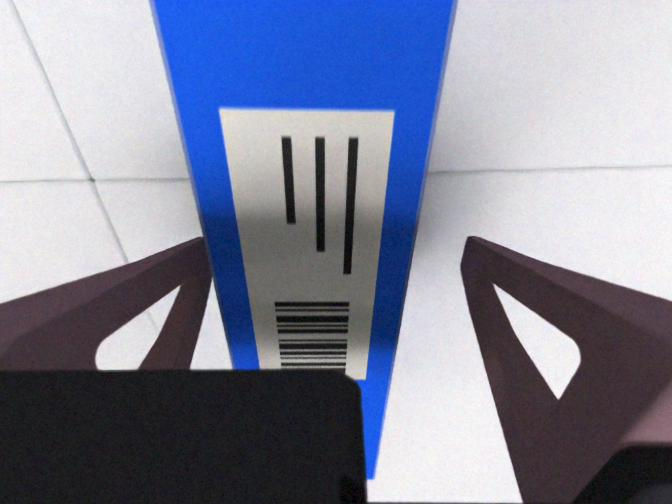

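>>> move(
  arm1={"target":[-1.829,-0.006,0.733,0,-0.707,0.707,0],"speed":0.1},
  arm3={"target":[-0.205,-0.386,0.74,0,1,0,0],"speed":0.1},
  arm4={"target":[1.978,-0.006,0.733,0,-0.707,0.707,0],"speed":0.1},
  cameras=[],
)

>>> move(
  arm1={"joints":{"gripper_m":0.045}},
  arm3={"joints":{"gripper_m":0.045}},
  arm4={"joints":{"gripper_m":0.045}},
  cameras=[],
)

>>> move(
  arm1={"target":[-1.829,-0.01,0.93,0,-0.707,0.707,0],"speed":0.25},
  arm3={"target":[-0.2,-0.386,0.93,0,1,0,0],"speed":0.25},
  arm4={"target":[1.978,-0.01,0.93,0,-0.707,0.707,0],"speed":0.25},
  cameras=["arm1_cam_wrist","arm3_cam_wrist","arm4_cam_wrist"],
)

Scene clock: 314.30 s.
Joint torques (N m): arm1=[0.44 -19.78 7.43 0.79 -0.07 -0.06] | arm2=[0.73 -10.87 8.28 0.23 -0.01 -0.17] | arm3=[-1.32 -23.53 8.72 0.65 -0.29 0.13] | arm4=[1.44 -17.26 8.98 0.77 -0.02 0.11] | arm5=[-0.79 -7.77 7.06 -0.02 -0.09 0.04] | arm6=[-0.32 -8.12 8.53 -0.14 0.02 -0.07] | arm7=[-0.67 -8.76 9.95 -0.25 0.01 0.15] | arm8=[1.67 -9 9.51 -0.51 -0.1 -0.07]
Heat: arm1: hottest joint3_rad 43 °C; arm2: hottest joint3_rad 36 °C; arm3: hottest joint3_rad 38 °C; arm4: hottest joint3_rad 52 °C; arm5: hottest joint3_rad 38 °C; arm6: hottest joint3_rad 35 °C; arm7: hottest joint3_rad 41 °C; arm8: hottest joint3_rad 38 °C.
move: arm1 off_target; arm3 done; arm4 off_target
Joint velocities: within noise
arm1.joint_positions: joint1_rad=+1.510 joint2_rad=+2.282 joint3_rad=+1.922 joint4_rad=-1.181 joint5_rad=-0.005 joint6_rad=-0.486 gripper_m=+0.09014
arm1.joint_status: not commanded
arm1.hand: x=-1.8328 y=+0.0004 z=+0.7535 quat_wxyz=(-0.011, +0.708, -0.706, -0.002) (m; scene frame)
arm1.hand_target: x=-1.8295 y=-0.0064 z=+0.7332 quat_wxyz=(+0.000, +0.707, -0.707, +0.000) (m; scene frame)
arm1.hand_status: off_target (0.022 m and 1.3 deg from the pose sent, 0.037 m and 1.4 deg at the start)
arm2, arm5, arm6, arm7, arm8: as last shown
arm3.joint_positions: joint1_rad=+0.278 joint2_rad=+2.271 joint3_rad=+1.920 joint4_rad=-1.219 joint5_rad=-0.003 joint6_rad=-0.356 gripper_m=+0.09006
arm3.joint_status: not commanded
arm3.hand: x=-0.2044 y=-0.3910 z=+0.7486 quat_wxyz=(-0.002, +1.000, +0.012, +0.002) (m; scene frame)
arm3.hand_target: x=-0.2048 y=-0.3860 z=+0.7401 quat_wxyz=(+0.000, +1.000, +0.000, +0.000) (m; scene frame)
arm3.hand_status: done (0.010 m and 1.4 deg from the pose sent, 0.017 m and 1.4 deg at the start)
arm4.joint_positions: joint1_rad=+0.160 joint2_rad=+2.225 joint3_rad=+1.874 joint4_rad=-1.179 joint5_rad=+0.005 joint6_rad=-0.454 gripper_m=+0.09012
arm4.joint_status: not commanded
arm4.hand: x=+1.9878 y=-0.0066 z=+0.7573 quat_wxyz=(-0.013, +0.705, -0.709, -0.005) (m; scene frame)
arm4.hand_target: x=+1.9778 y=-0.0068 z=+0.7335 quat_wxyz=(+0.000, +0.707, -0.707, +0.000) (m; scene frame)
arm4.hand_status: off_target (0.026 m and 1.6 deg from the pose sent, 0.041 m and 1.5 deg at the start)
pictures: none
No camera images: "cameras" was empty.

Scene clock: 314.90 s.
Joint torques (N m): arm1=[0.38 -19.14 7.41 0.81 -0.05 -0.08] | arm2=[0.73 -10.87 8.28 0.21 -0.01 -0.16] | arm3=[-1.38 -23.47 8.69 0.62 -0.26 0.12] | arm4=[1.38 -17.26 8.98 0.79 -0.03 0.11] | arm5=[-0.97 -7.71 7.13 -0.25 -0.11 0.05] | arm6=[-0.32 -8.06 8.53 -0.14 0.02 -0.07] | arm7=[-0.73 -8.7 9.99 -0.27 -0.01 0.15] | arm8=[1.85 -9 9.47 -0.53 -0.1 -0.06]
Heat: arm1: hottest joint3_rad 43 °C; arm2: hottest joint3_rad 36 °C; arm3: hottest joint3_rad 38 °C; arm4: hottest joint3_rad 52 °C; arm5: hottest joint3_rad 38 °C; arm6: hottest joint3_rad 35 °C; arm7: hottest joint3_rad 41 °C; arm8: hottest joint3_rad 38 °C.
move: arm1 off_target; arm3 off_target; arm4 off_target
Joint velocities: within noise
arm1.joint_positions: joint1_rad=+1.510 joint2_rad=+2.282 joint3_rad=+1.922 joint4_rad=-1.181 joint5_rad=-0.005 joint6_rad=-0.486 gripper_m=+0.05904
arm1.joint_status: gripper_m off_target (ended at +0.05907, target +0.04500)
arm1.hand: x=-1.8328 y=+0.0005 z=+0.7535 quat_wxyz=(-0.011, +0.708, -0.706, -0.002) (m; scene frame)
arm1.hand_target: x=-1.8295 y=-0.0065 z=+0.7332 quat_wxyz=(+0.000, +0.707, -0.707, +0.000) (m; scene frame)
arm1.hand_status: not commanded
arm2, arm5, arm6, arm7, arm8: as last shown
arm3.joint_positions: joint1_rad=+0.278 joint2_rad=+2.271 joint3_rad=+1.920 joint4_rad=-1.218 joint5_rad=-0.004 joint6_rad=-0.356 gripper_m=+0.05846
arm3.joint_status: gripper_m off_target (ended at +0.05850, target +0.04500)
arm3.hand: x=-0.2045 y=-0.3911 z=+0.7486 quat_wxyz=(-0.001, +1.000, +0.012, +0.001) (m; scene frame)
arm3.hand_target: x=-0.2048 y=-0.3860 z=+0.7401 quat_wxyz=(+0.000, +1.000, +0.000, +0.000) (m; scene frame)
arm3.hand_status: not commanded
arm4.joint_positions: joint1_rad=+0.160 joint2_rad=+2.225 joint3_rad=+1.874 joint4_rad=-1.179 joint5_rad=+0.005 joint6_rad=-0.453 gripper_m=+0.05935
arm4.joint_status: gripper_m off_target (ended at +0.05938, target +0.04500)
arm4.hand: x=+1.9878 y=-0.0066 z=+0.7573 quat_wxyz=(-0.013, +0.705, -0.709, -0.005) (m; scene frame)
arm4.hand_target: x=+1.9778 y=-0.0068 z=+0.7335 quat_wxyz=(+0.000, +0.707, -0.707, +0.000) (m; scene frame)
arm4.hand_status: not commanded
pictures: none
No camera images: "cameras" was empty.

Scene clock: 316.70 s.
Joint torques (N m): arm1=[0.32 -19.25 12.77 -0.2 -0.01 -0.06] | arm2=[0.73 -10.81 8.28 0.23 -0.01 -0.16] | arm3=[-1.85 -24.47 14.16 -0.39 -0.26 0.07] | arm4=[1.32 -17.26 14.87 -0.29 -0.05 0.11] | arm5=[-1.08 -7.36 7.12 -0.01 -0.07 0.02] | arm6=[-0.32 -8 8.51 -0.16 0.03 -0.07] | arm7=[-0.62 -8.59 9.95 -0.2 0.01 0.15] | arm8=[1.67 -8.94 9.5 -0.53 -0.09 -0.08]
Heat: arm1: hottest joint3_rad 43 °C; arm2: hottest joint3_rad 36 °C; arm3: hottest joint3_rad 38 °C; arm4: hottest joint3_rad 52 °C; arm5: hottest joint3_rad 38 °C; arm6: hottest joint3_rad 35 °C; arm7: hottest joint3_rad 41 °C; arm8: hottest joint3_rad 38 °C.
move: arm1 off_target; arm3 off_target; arm4 off_target
Joint velocities: within noise
arm1.joint_positions: joint1_rad=+1.509 joint2_rad=+2.149 joint3_rad=+2.145 joint4_rad=-1.577 joint5_rad=-0.006 joint6_rad=-0.491 gripper_m=+0.05904
arm1.joint_status: not commanded
arm1.hand: x=-1.8418 y=-0.0162 z=+0.9240 quat_wxyz=(+0.008, +0.709, -0.705, +0.003) (m; scene frame)
arm1.hand_target: x=-1.8294 y=-0.0106 z=+0.9299 quat_wxyz=(-0.001, +0.707, -0.707, +0.000) (m; scene frame)
arm1.hand_status: off_target (0.015 m and 1.1 deg from the pose sent, 0.177 m and 1.3 deg at the start)
arm2, arm5, arm6, arm7, arm8: as last shown
arm3.joint_positions: joint1_rad=+0.278 joint2_rad=+2.168 joint3_rad=+2.154 joint4_rad=-1.605 joint5_rad=-0.004 joint6_rad=-0.356 gripper_m=+0.05846
arm3.joint_status: not commanded
arm3.hand: x=-0.1903 y=-0.3973 z=+0.9036 quat_wxyz=(+0.007, +1.000, +0.012, +0.025) (m; scene frame)
arm3.hand_target: x=-0.1986 y=-0.3865 z=+0.9302 quat_wxyz=(+0.000, +1.000, +0.000, -0.001) (m; scene frame)
arm3.hand_status: off_target (0.030 m and 3.3 deg from the pose sent, 0.181 m and 1.4 deg at the start; pose on its path clipped on 12 of 54 steps)
arm4.joint_positions: joint1_rad=+0.160 joint2_rad=+2.103 joint3_rad=+2.109 joint4_rad=-1.584 joint5_rad=+0.005 joint6_rad=-0.453 gripper_m=+0.05935
arm4.joint_status: not commanded
arm4.hand: x=+1.9798 y=-0.0251 z=+0.9231 quat_wxyz=(+0.010, +0.705, -0.709, +0.003) (m; scene frame)
arm4.hand_target: x=+1.9775 y=-0.0107 z=+0.9301 quat_wxyz=(-0.001, +0.707, -0.707, +0.000) (m; scene frame)
arm4.hand_status: off_target (0.017 m and 1.3 deg from the pose sent, 0.173 m and 1.7 deg at the start)
pictures: arm1_cam_wrist, arm3_cam_wrist, arm4_cam_wrist
camera_calibration:
arm1_cam_wrist: T_world_to_cam=[[0.999872, -0.0110001, -0.011624, 1.85315], [-0.00206047, -0.808769, 0.588123, -0.555584], [-0.0158706, -0.588023, -0.808688, 0.835046], [0, 0, 0, 1]] pos_world=[-1.84081, 0.0620729, 1.02358]
arm3_cam_wrist: T_world_to_cam=[[-0.0183258, 0.999815, -0.00577705, 0.397822], [0.782595, 0.0179399, 0.622273, -0.400355], [0.622262, 0.00688254, -0.782779, 0.952452], [0, 0, 0, 1]] pos_world=[-0.272068, -0.397122, 0.996988]
arm4_cam_wrist: T_world_to_cam=[[0.999966, 0.00818271, 0.000530625, -1.98256], [0.00625374, -0.802891, 0.596093, -0.578063], [0.00530369, -0.59607, -0.802915, 0.840559], [0, 0, 0, 1]] pos_world=[1.98165, 0.053133, 1.02053]

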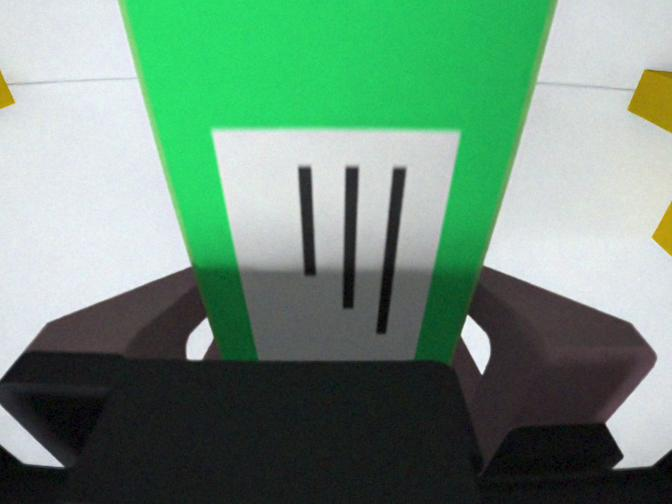

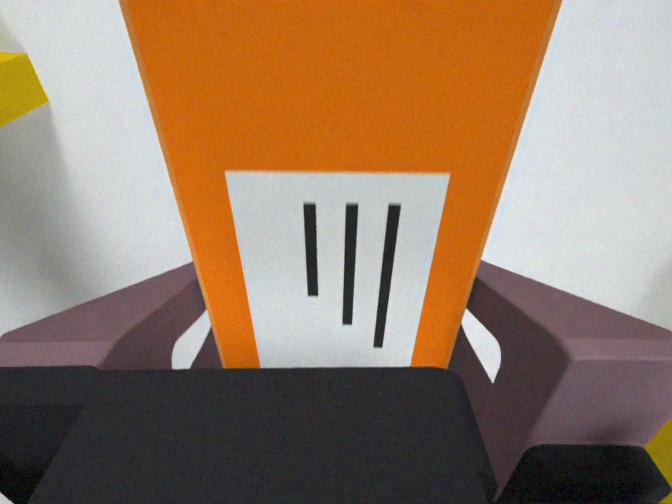

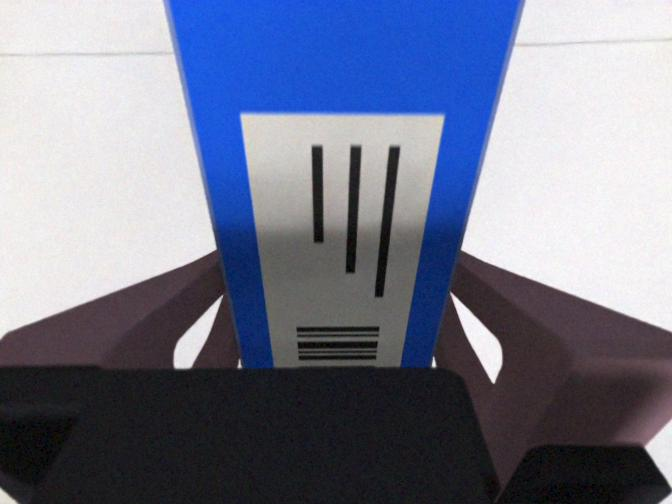

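>>> move(
  arm1={"target":[-1.972,-0.262,1.05,0,-0.707,0.707,0],"speed":0.35},
  arm3={"target":[0.0742,-0.484,1.05,0,1,0,0],"speed":0.35},
  arm4={"target":[1.866,-0.266,1.05,0,-0.707,0.707,0],"speed":0.35},
  cameras=[],
)

>>> move(
  arm1={"joints":{"joint1_rad":-1.559,"joint6_rad":-0.026}},
  arm3={"joints":{"joint1_rad":2.135,"joint6_rad":-0.187}},
  arm4={"joints":{"joint1_rad":-1.88,"joint6_rad":0.03}},
  cameras=[],
)

>>> move(
  arm1={"target":[-2.424,-1.235,0.87,0,0.829,0.559,0],"speed":0.35},
  arm3={"target":[0.401,-1.287,0.87,0,0.656,0.755,0],"speed":0.35},
  arm4={"target":[2.112,-1.181,0.87,0,0.462,0.887,0],"speed":0.35},
  cameras=["cam_arm1","cam_arm3","cam_arm4"],
)

Scene clock: 333.07 s.
Joint torques (N m): arm1=[1.26 -8.64 8.17 -0.1 -0.02 0.03] | arm2=[0.73 -10.87 8.28 0.23 -0.01 -0.17] | arm3=[-1.85 -12.45 9.43 -0.25 -0.25 0.05] | arm4=[-0.73 -8.41 9.77 -0.2 -0.06 -0.03] | arm5=[-0.85 -7.77 6.99 0.01 -0.13 0.01] | arm6=[-0.32 -8 8.54 -0.14 0.02 -0.07] | arm7=[-0.56 -8.76 9.99 -0.2 0 0.16] | arm8=[1.67 -9.05 9.59 -0.55 -0.08 -0.07]
Heat: arm1: hottest joint3_rad 41 °C; arm2: hottest joint3_rad 36 °C; arm3: hottest joint2_rad 38 °C; arm4: hottest joint3_rad 56 °C; arm5: hottest joint3_rad 38 °C; arm6: hottest joint3_rad 35 °C; arm7: hottest joint3_rad 41 °C; arm8: hottest joint3_rad 38 °C.
move: arm1 done; arm3 done; arm4 done
Joint velocities: within noise
arm1.joint_positions: joint1_rad=+1.509 joint2_rad=+1.335 joint3_rad=+1.399 joint4_rad=-1.599 joint5_rad=-0.006 joint6_rad=-0.491 gripper_m=+0.05904
arm1.joint_status: not commanded
arm1.hand: x=-1.9709 y=-0.2585 z=+1.0565 quat_wxyz=(-0.014, +0.709, -0.705, -0.004) (m; scene frame)
arm1.hand_target: x=-1.9721 y=-0.2620 z=+1.0501 quat_wxyz=(+0.000, +0.707, -0.707, +0.000) (m; scene frame)
arm1.hand_status: done (0.007 m and 1.7 deg from the pose sent, 0.305 m and 1.1 deg at the start)
arm2, arm5, arm6, arm7, arm8: as last shown
arm3.joint_positions: joint1_rad=+0.278 joint2_rad=+1.346 joint3_rad=+1.415 joint4_rad=-1.636 joint5_rad=-0.004 joint6_rad=-0.356 gripper_m=+0.05846
arm3.joint_status: not commanded
arm3.hand: x=+0.0691 y=-0.4879 z=+1.0458 quat_wxyz=(-0.001, +1.000, +0.012, +0.000) (m; scene frame)
arm3.hand_target: x=+0.0742 y=-0.4841 z=+1.0499 quat_wxyz=(+0.000, +1.000, +0.000, +0.000) (m; scene frame)
arm3.hand_status: done (0.008 m and 1.4 deg from the pose sent, 0.315 m and 3.3 deg at the start)
arm4.joint_positions: joint1_rad=+0.160 joint2_rad=+1.336 joint3_rad=+1.431 joint4_rad=-1.632 joint5_rad=+0.005 joint6_rad=-0.459 gripper_m=+0.05935
arm4.joint_status: not commanded
arm4.hand: x=+1.8643 y=-0.2608 z=+1.0530 quat_wxyz=(-0.009, +0.707, -0.707, -0.004) (m; scene frame)
arm4.hand_target: x=+1.8659 y=-0.2659 z=+1.0501 quat_wxyz=(+0.000, +0.707, -0.707, +0.000) (m; scene frame)
arm4.hand_status: done (0.006 m and 1.1 deg from the pose sent, 0.295 m and 1.3 deg at the start)
pictures: none
No camera images: "cameras" was empty.

Scene clock: 335.97 s.
Joint torques (N m): arm1=[1.67 -8.41 8.13 -0.08 -0.01 0.04] | arm2=[0.73 -10.87 8.28 0.23 -0.01 -0.16] | arm3=[-0.85 -12.4 9.43 -0.25 -0.09 0.12] | arm4=[0.67 -8.23 9.8 -0.17 -0.11 0.1] | arm5=[-0.85 -7.65 7.13 -0.03 -0.07 0.02] | arm6=[-0.32 -8.06 8.53 -0.16 0.02 -0.08] | arm7=[-0.56 -8.7 9.98 -0.23 -0.01 0.15] | arm8=[1.79 -8.88 9.57 -0.46 -0.1 -0.07]
Heat: arm1: hottest joint3_rad 41 °C; arm2: hottest joint3_rad 36 °C; arm3: hottest joint2_rad 38 °C; arm4: hottest joint3_rad 55 °C; arm5: hottest joint3_rad 38 °C; arm6: hottest joint3_rad 35 °C; arm7: hottest joint3_rad 41 °C; arm8: hottest joint3_rad 38 °C.
move: arm1 done; arm3 done; arm4 done
Joint velocities: within noise
arm1.joint_positions: joint1_rad=-1.567 joint2_rad=+1.338 joint3_rad=+1.399 joint4_rad=-1.599 joint5_rad=-0.006 joint6_rad=-0.031 gripper_m=+0.05904
arm1.joint_status: all done
arm1.hand: x=-2.3108 y=-0.9594 z=+1.0613 quat_wxyz=(-0.017, -0.830, -0.557, +0.014) (m; scene frame)
arm1.hand_target: x=-2.3061 y=-0.9570 z=+1.0561 quat_wxyz=(-0.010, -0.830, -0.558, +0.003) (m; scene frame)
arm1.hand_status: not commanded
arm2.joint_positions: joint1_rad=-2.125 joint2_rad=+1.325 joint3_rad=+1.293 joint4_rad=-1.520 joint5_rad=+0.002 joint6_rad=+0.373 gripper_m=+0.08992
arm2.joint_status: not commanded
arm2.hand: x=-0.4955 y=-0.4908 z=+1.0537 quat_wxyz=(-0.009, -0.008, -1.000, -0.003) (m; scene frame)
arm2.hand_target: x=-0.4981 y=-0.4890 z=+1.0500 quat_wxyz=(+0.000, +0.000, -1.000, +0.000) (m; scene frame)
arm2.hand_status: not commanded
arm3.joint_positions: joint1_rad=+2.139 joint2_rad=+1.346 joint3_rad=+1.415 joint4_rad=-1.636 joint5_rad=-0.009 joint6_rad=-0.203 gripper_m=+0.05852
arm3.joint_status: all done
arm3.hand: x=+0.4183 y=-0.9988 z=+1.0448 quat_wxyz=(+0.005, +0.648, +0.761, +0.005) (m; scene frame)
arm3.hand_target: x=+0.4168 y=-0.9952 z=+1.0489 quat_wxyz=(+0.004, +0.656, +0.755, +0.005) (m; scene frame)
arm3.hand_status: not commanded
arm4.joint_positions: joint1_rad=-1.890 joint2_rad=+1.336 joint3_rad=+1.431 joint4_rad=-1.632 joint5_rad=+0.008 joint6_rad=+0.023 gripper_m=+0.05933
arm4.joint_status: all done
arm4.hand: x=+1.9196 y=-0.9227 z=+1.0589 quat_wxyz=(-0.010, -0.462, -0.887, +0.018) (m; scene frame)
arm4.hand_target: x=+1.9206 y=-0.9173 z=+1.0558 quat_wxyz=(-0.002, -0.461, -0.887, +0.013) (m; scene frame)
arm4.hand_status: not commanded
arm5.joint_positions: joint1_rad=+1.585 joint2_rad=+1.330 joint3_rad=+1.312 joint4_rad=-1.536 joint5_rad=+0.000 joint6_rad=-0.255 gripper_m=+0.08988
arm5.joint_status: not commanded
arm5.hand: x=+2.0696 y=+0.2708 z=+1.0495 quat_wxyz=(+0.003, +0.704, +0.710, -0.004) (m; scene frame)
arm5.hand_target: x=+2.0700 y=+0.2720 z=+1.0501 quat_wxyz=(+0.000, +0.707, +0.707, +0.000) (m; scene frame)
arm5.hand_status: not commanded
arm6.joint_positions: joint1_rad=-1.196 joint2_rad=+1.349 joint3_rad=+1.242 joint4_rad=-1.468 joint5_rad=+0.000 joint6_rad=-0.240 gripper_m=+0.08989
arm6.joint_status: not commanded
arm6.hand: x=+0.7579 y=+0.2561 z=+1.0451 quat_wxyz=(+0.001, -0.708, -0.706, -0.002) (m; scene frame)
arm6.hand_target: x=+0.7600 y=+0.2580 z=+1.0500 quat_wxyz=(+0.000, -0.707, -0.707, +0.000) (m; scene frame)
arm6.hand_status: not commanded
arm7: as last shown
arm8.joint_positions: joint1_rad=+0.344 joint2_rad=+1.331 joint3_rad=+1.402 joint4_rad=-1.623 joint5_rad=+0.000 joint6_rad=-0.261 gripper_m=+0.08993
arm8.joint_status: not commanded
arm8.hand: x=-1.7610 y=+0.2854 z=+1.0539 quat_wxyz=(-0.005, -0.708, -0.706, +0.009) (m; scene frame)
arm8.hand_target: x=-1.7610 y=+0.2880 z=+1.0501 quat_wxyz=(+0.000, -0.707, -0.707, +0.000) (m; scene frame)
arm8.hand_status: not commanded
pictures: none
No camera images: "cameras" was empty.

Scene clock: 338.30 s.
Joint torques (N m): arm1=[2.2 -20.19 12.45 -0.14 0.18 0.06] | arm2=[0.73 -10.87 8.28 0.23 -0.01 -0.17] | arm3=[-0.97 -24.23 14.22 -0.38 0.02 0.12] | arm4=[-0.32 -18.2 14.95 -0.27 -0.15 0.05] | arm5=[-1.03 -7.36 7.08 -0.05 -0.1 0.03] | arm6=[-0.21 -8 8.55 -0.14 0.02 -0.07] | arm7=[-0.67 -8.53 9.96 -0.24 0 0.16] | arm8=[1.96 -8.94 9.51 -0.54 -0.1 -0.06]
Heat: arm1: hottest joint3_rad 41 °C; arm2: hottest joint3_rad 36 °C; arm3: hottest joint2_rad 38 °C; arm4: hottest joint3_rad 55 °C; arm5: hottest joint3_rad 38 °C; arm6: hottest joint3_rad 35 °C; arm7: hottest joint3_rad 41 °C; arm8: hottest joint3_rad 38 °C.
move: arm1 off_target; arm3 off_target; arm4 off_target
Joint velocities: within noise
arm1.joint_positions: joint1_rad=-1.565 joint2_rad=+2.215 joint3_rad=+2.066 joint4_rad=-1.452 joint5_rad=+0.004 joint6_rad=-0.029 gripper_m=+0.05904
arm1.joint_status: not commanded
arm1.hand: x=-2.4263 y=-1.2203 z=+0.8610 quat_wxyz=(+0.005, -0.830, -0.557, -0.011) (m; scene frame)
arm1.hand_target: x=-2.4237 y=-1.2343 z=+0.8702 quat_wxyz=(-0.001, -0.829, -0.559, +0.000) (m; scene frame)
arm1.hand_status: off_target (0.017 m and 1.4 deg from the pose sent, 0.354 m and 2.5 deg at the start)
arm2, arm5, arm6, arm7, arm8: as last shown
arm3.joint_positions: joint1_rad=+2.139 joint2_rad=+2.173 joint3_rad=+2.019 joint4_rad=-1.457 joint5_rad=+0.001 joint6_rad=-0.203 gripper_m=+0.05852
arm3.joint_status: not commanded
arm3.hand: x=+0.4060 y=-1.2713 z=+0.8470 quat_wxyz=(-0.013, +0.648, +0.761, +0.020) (m; scene frame)
arm3.hand_target: x=+0.4010 y=-1.2857 z=+0.8703 quat_wxyz=(+0.001, +0.656, +0.755, +0.000) (m; scene frame)
arm3.hand_status: off_target (0.028 m and 3.0 deg from the pose sent, 0.337 m and 1.4 deg at the start)
arm4.joint_positions: joint1_rad=-1.890 joint2_rad=+2.279 joint3_rad=+2.247 joint4_rad=-1.552 joint5_rad=-0.013 joint6_rad=+0.023 gripper_m=+0.05933
arm4.joint_status: not commanded
arm4.hand: x=+2.1035 y=-1.1723 z=+0.8701 quat_wxyz=(+0.006, -0.462, -0.887, -0.002) (m; scene frame)
arm4.hand_target: x=+2.1115 y=-1.1804 z=+0.8700 quat_wxyz=(-0.001, -0.462, -0.887, +0.000) (m; scene frame)
arm4.hand_status: off_target (0.012 m and 0.7 deg from the pose sent, 0.373 m and 2.4 deg at the start)
pictures: cam_arm1, cam_arm3, cam_arm4

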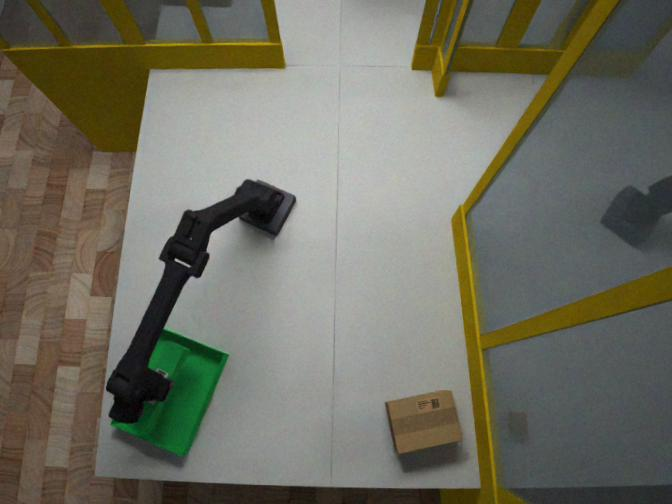

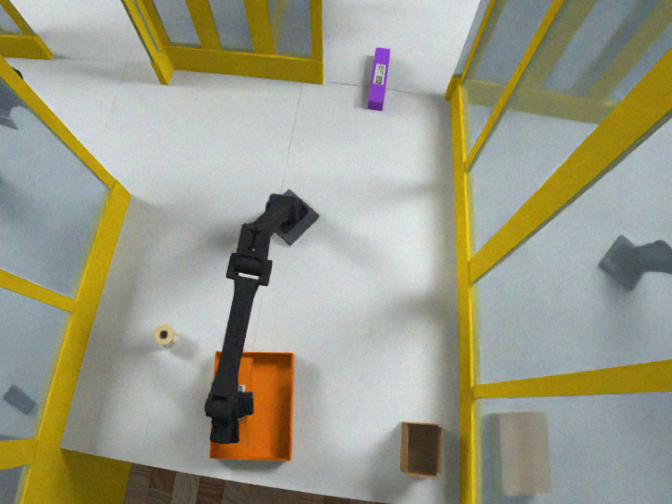

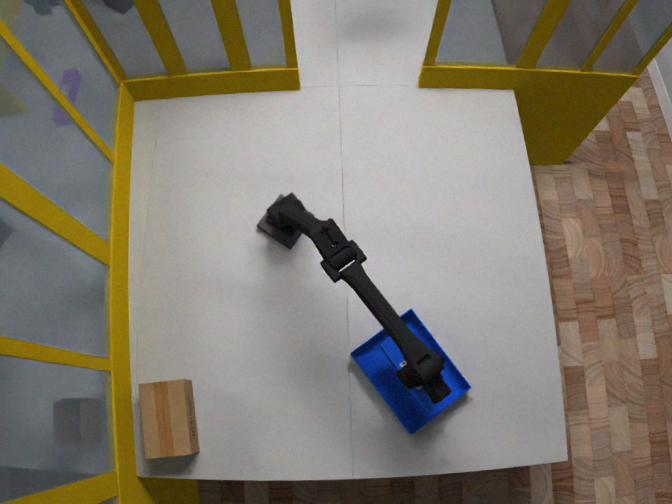

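>>> zoom_image(
  camera="cam_arm1",
  region=[90, 310, 250, 470],
)

>>> zoom_image(
  camera="cam_arm3",
  region=[180, 320, 340, 480],
)

>>> zoom_image(
  camera="cam_arm4",
  region=[330, 290, 490, 450],
)

Scaled by 3.150.

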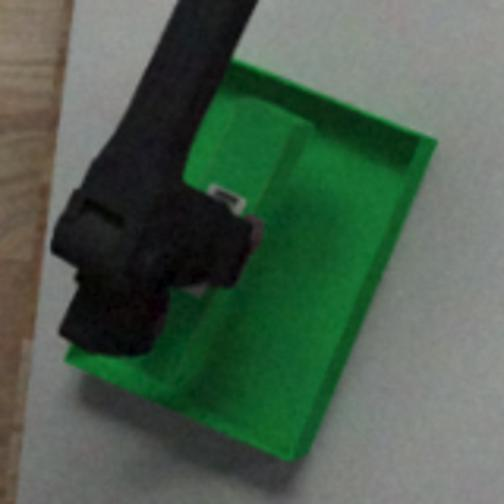

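Scaled by 3.150.

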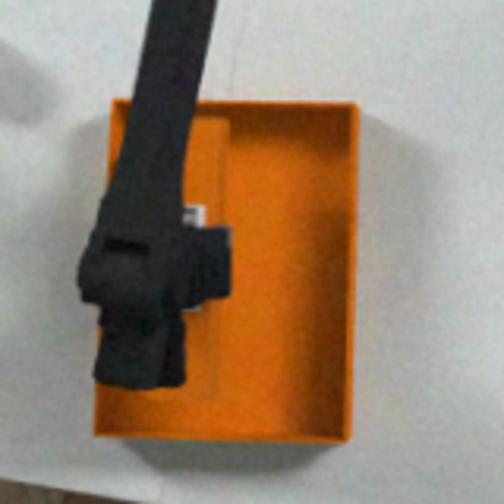

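Scaled by 3.150.

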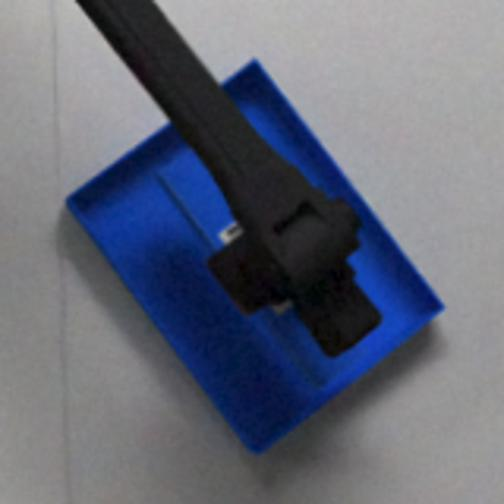

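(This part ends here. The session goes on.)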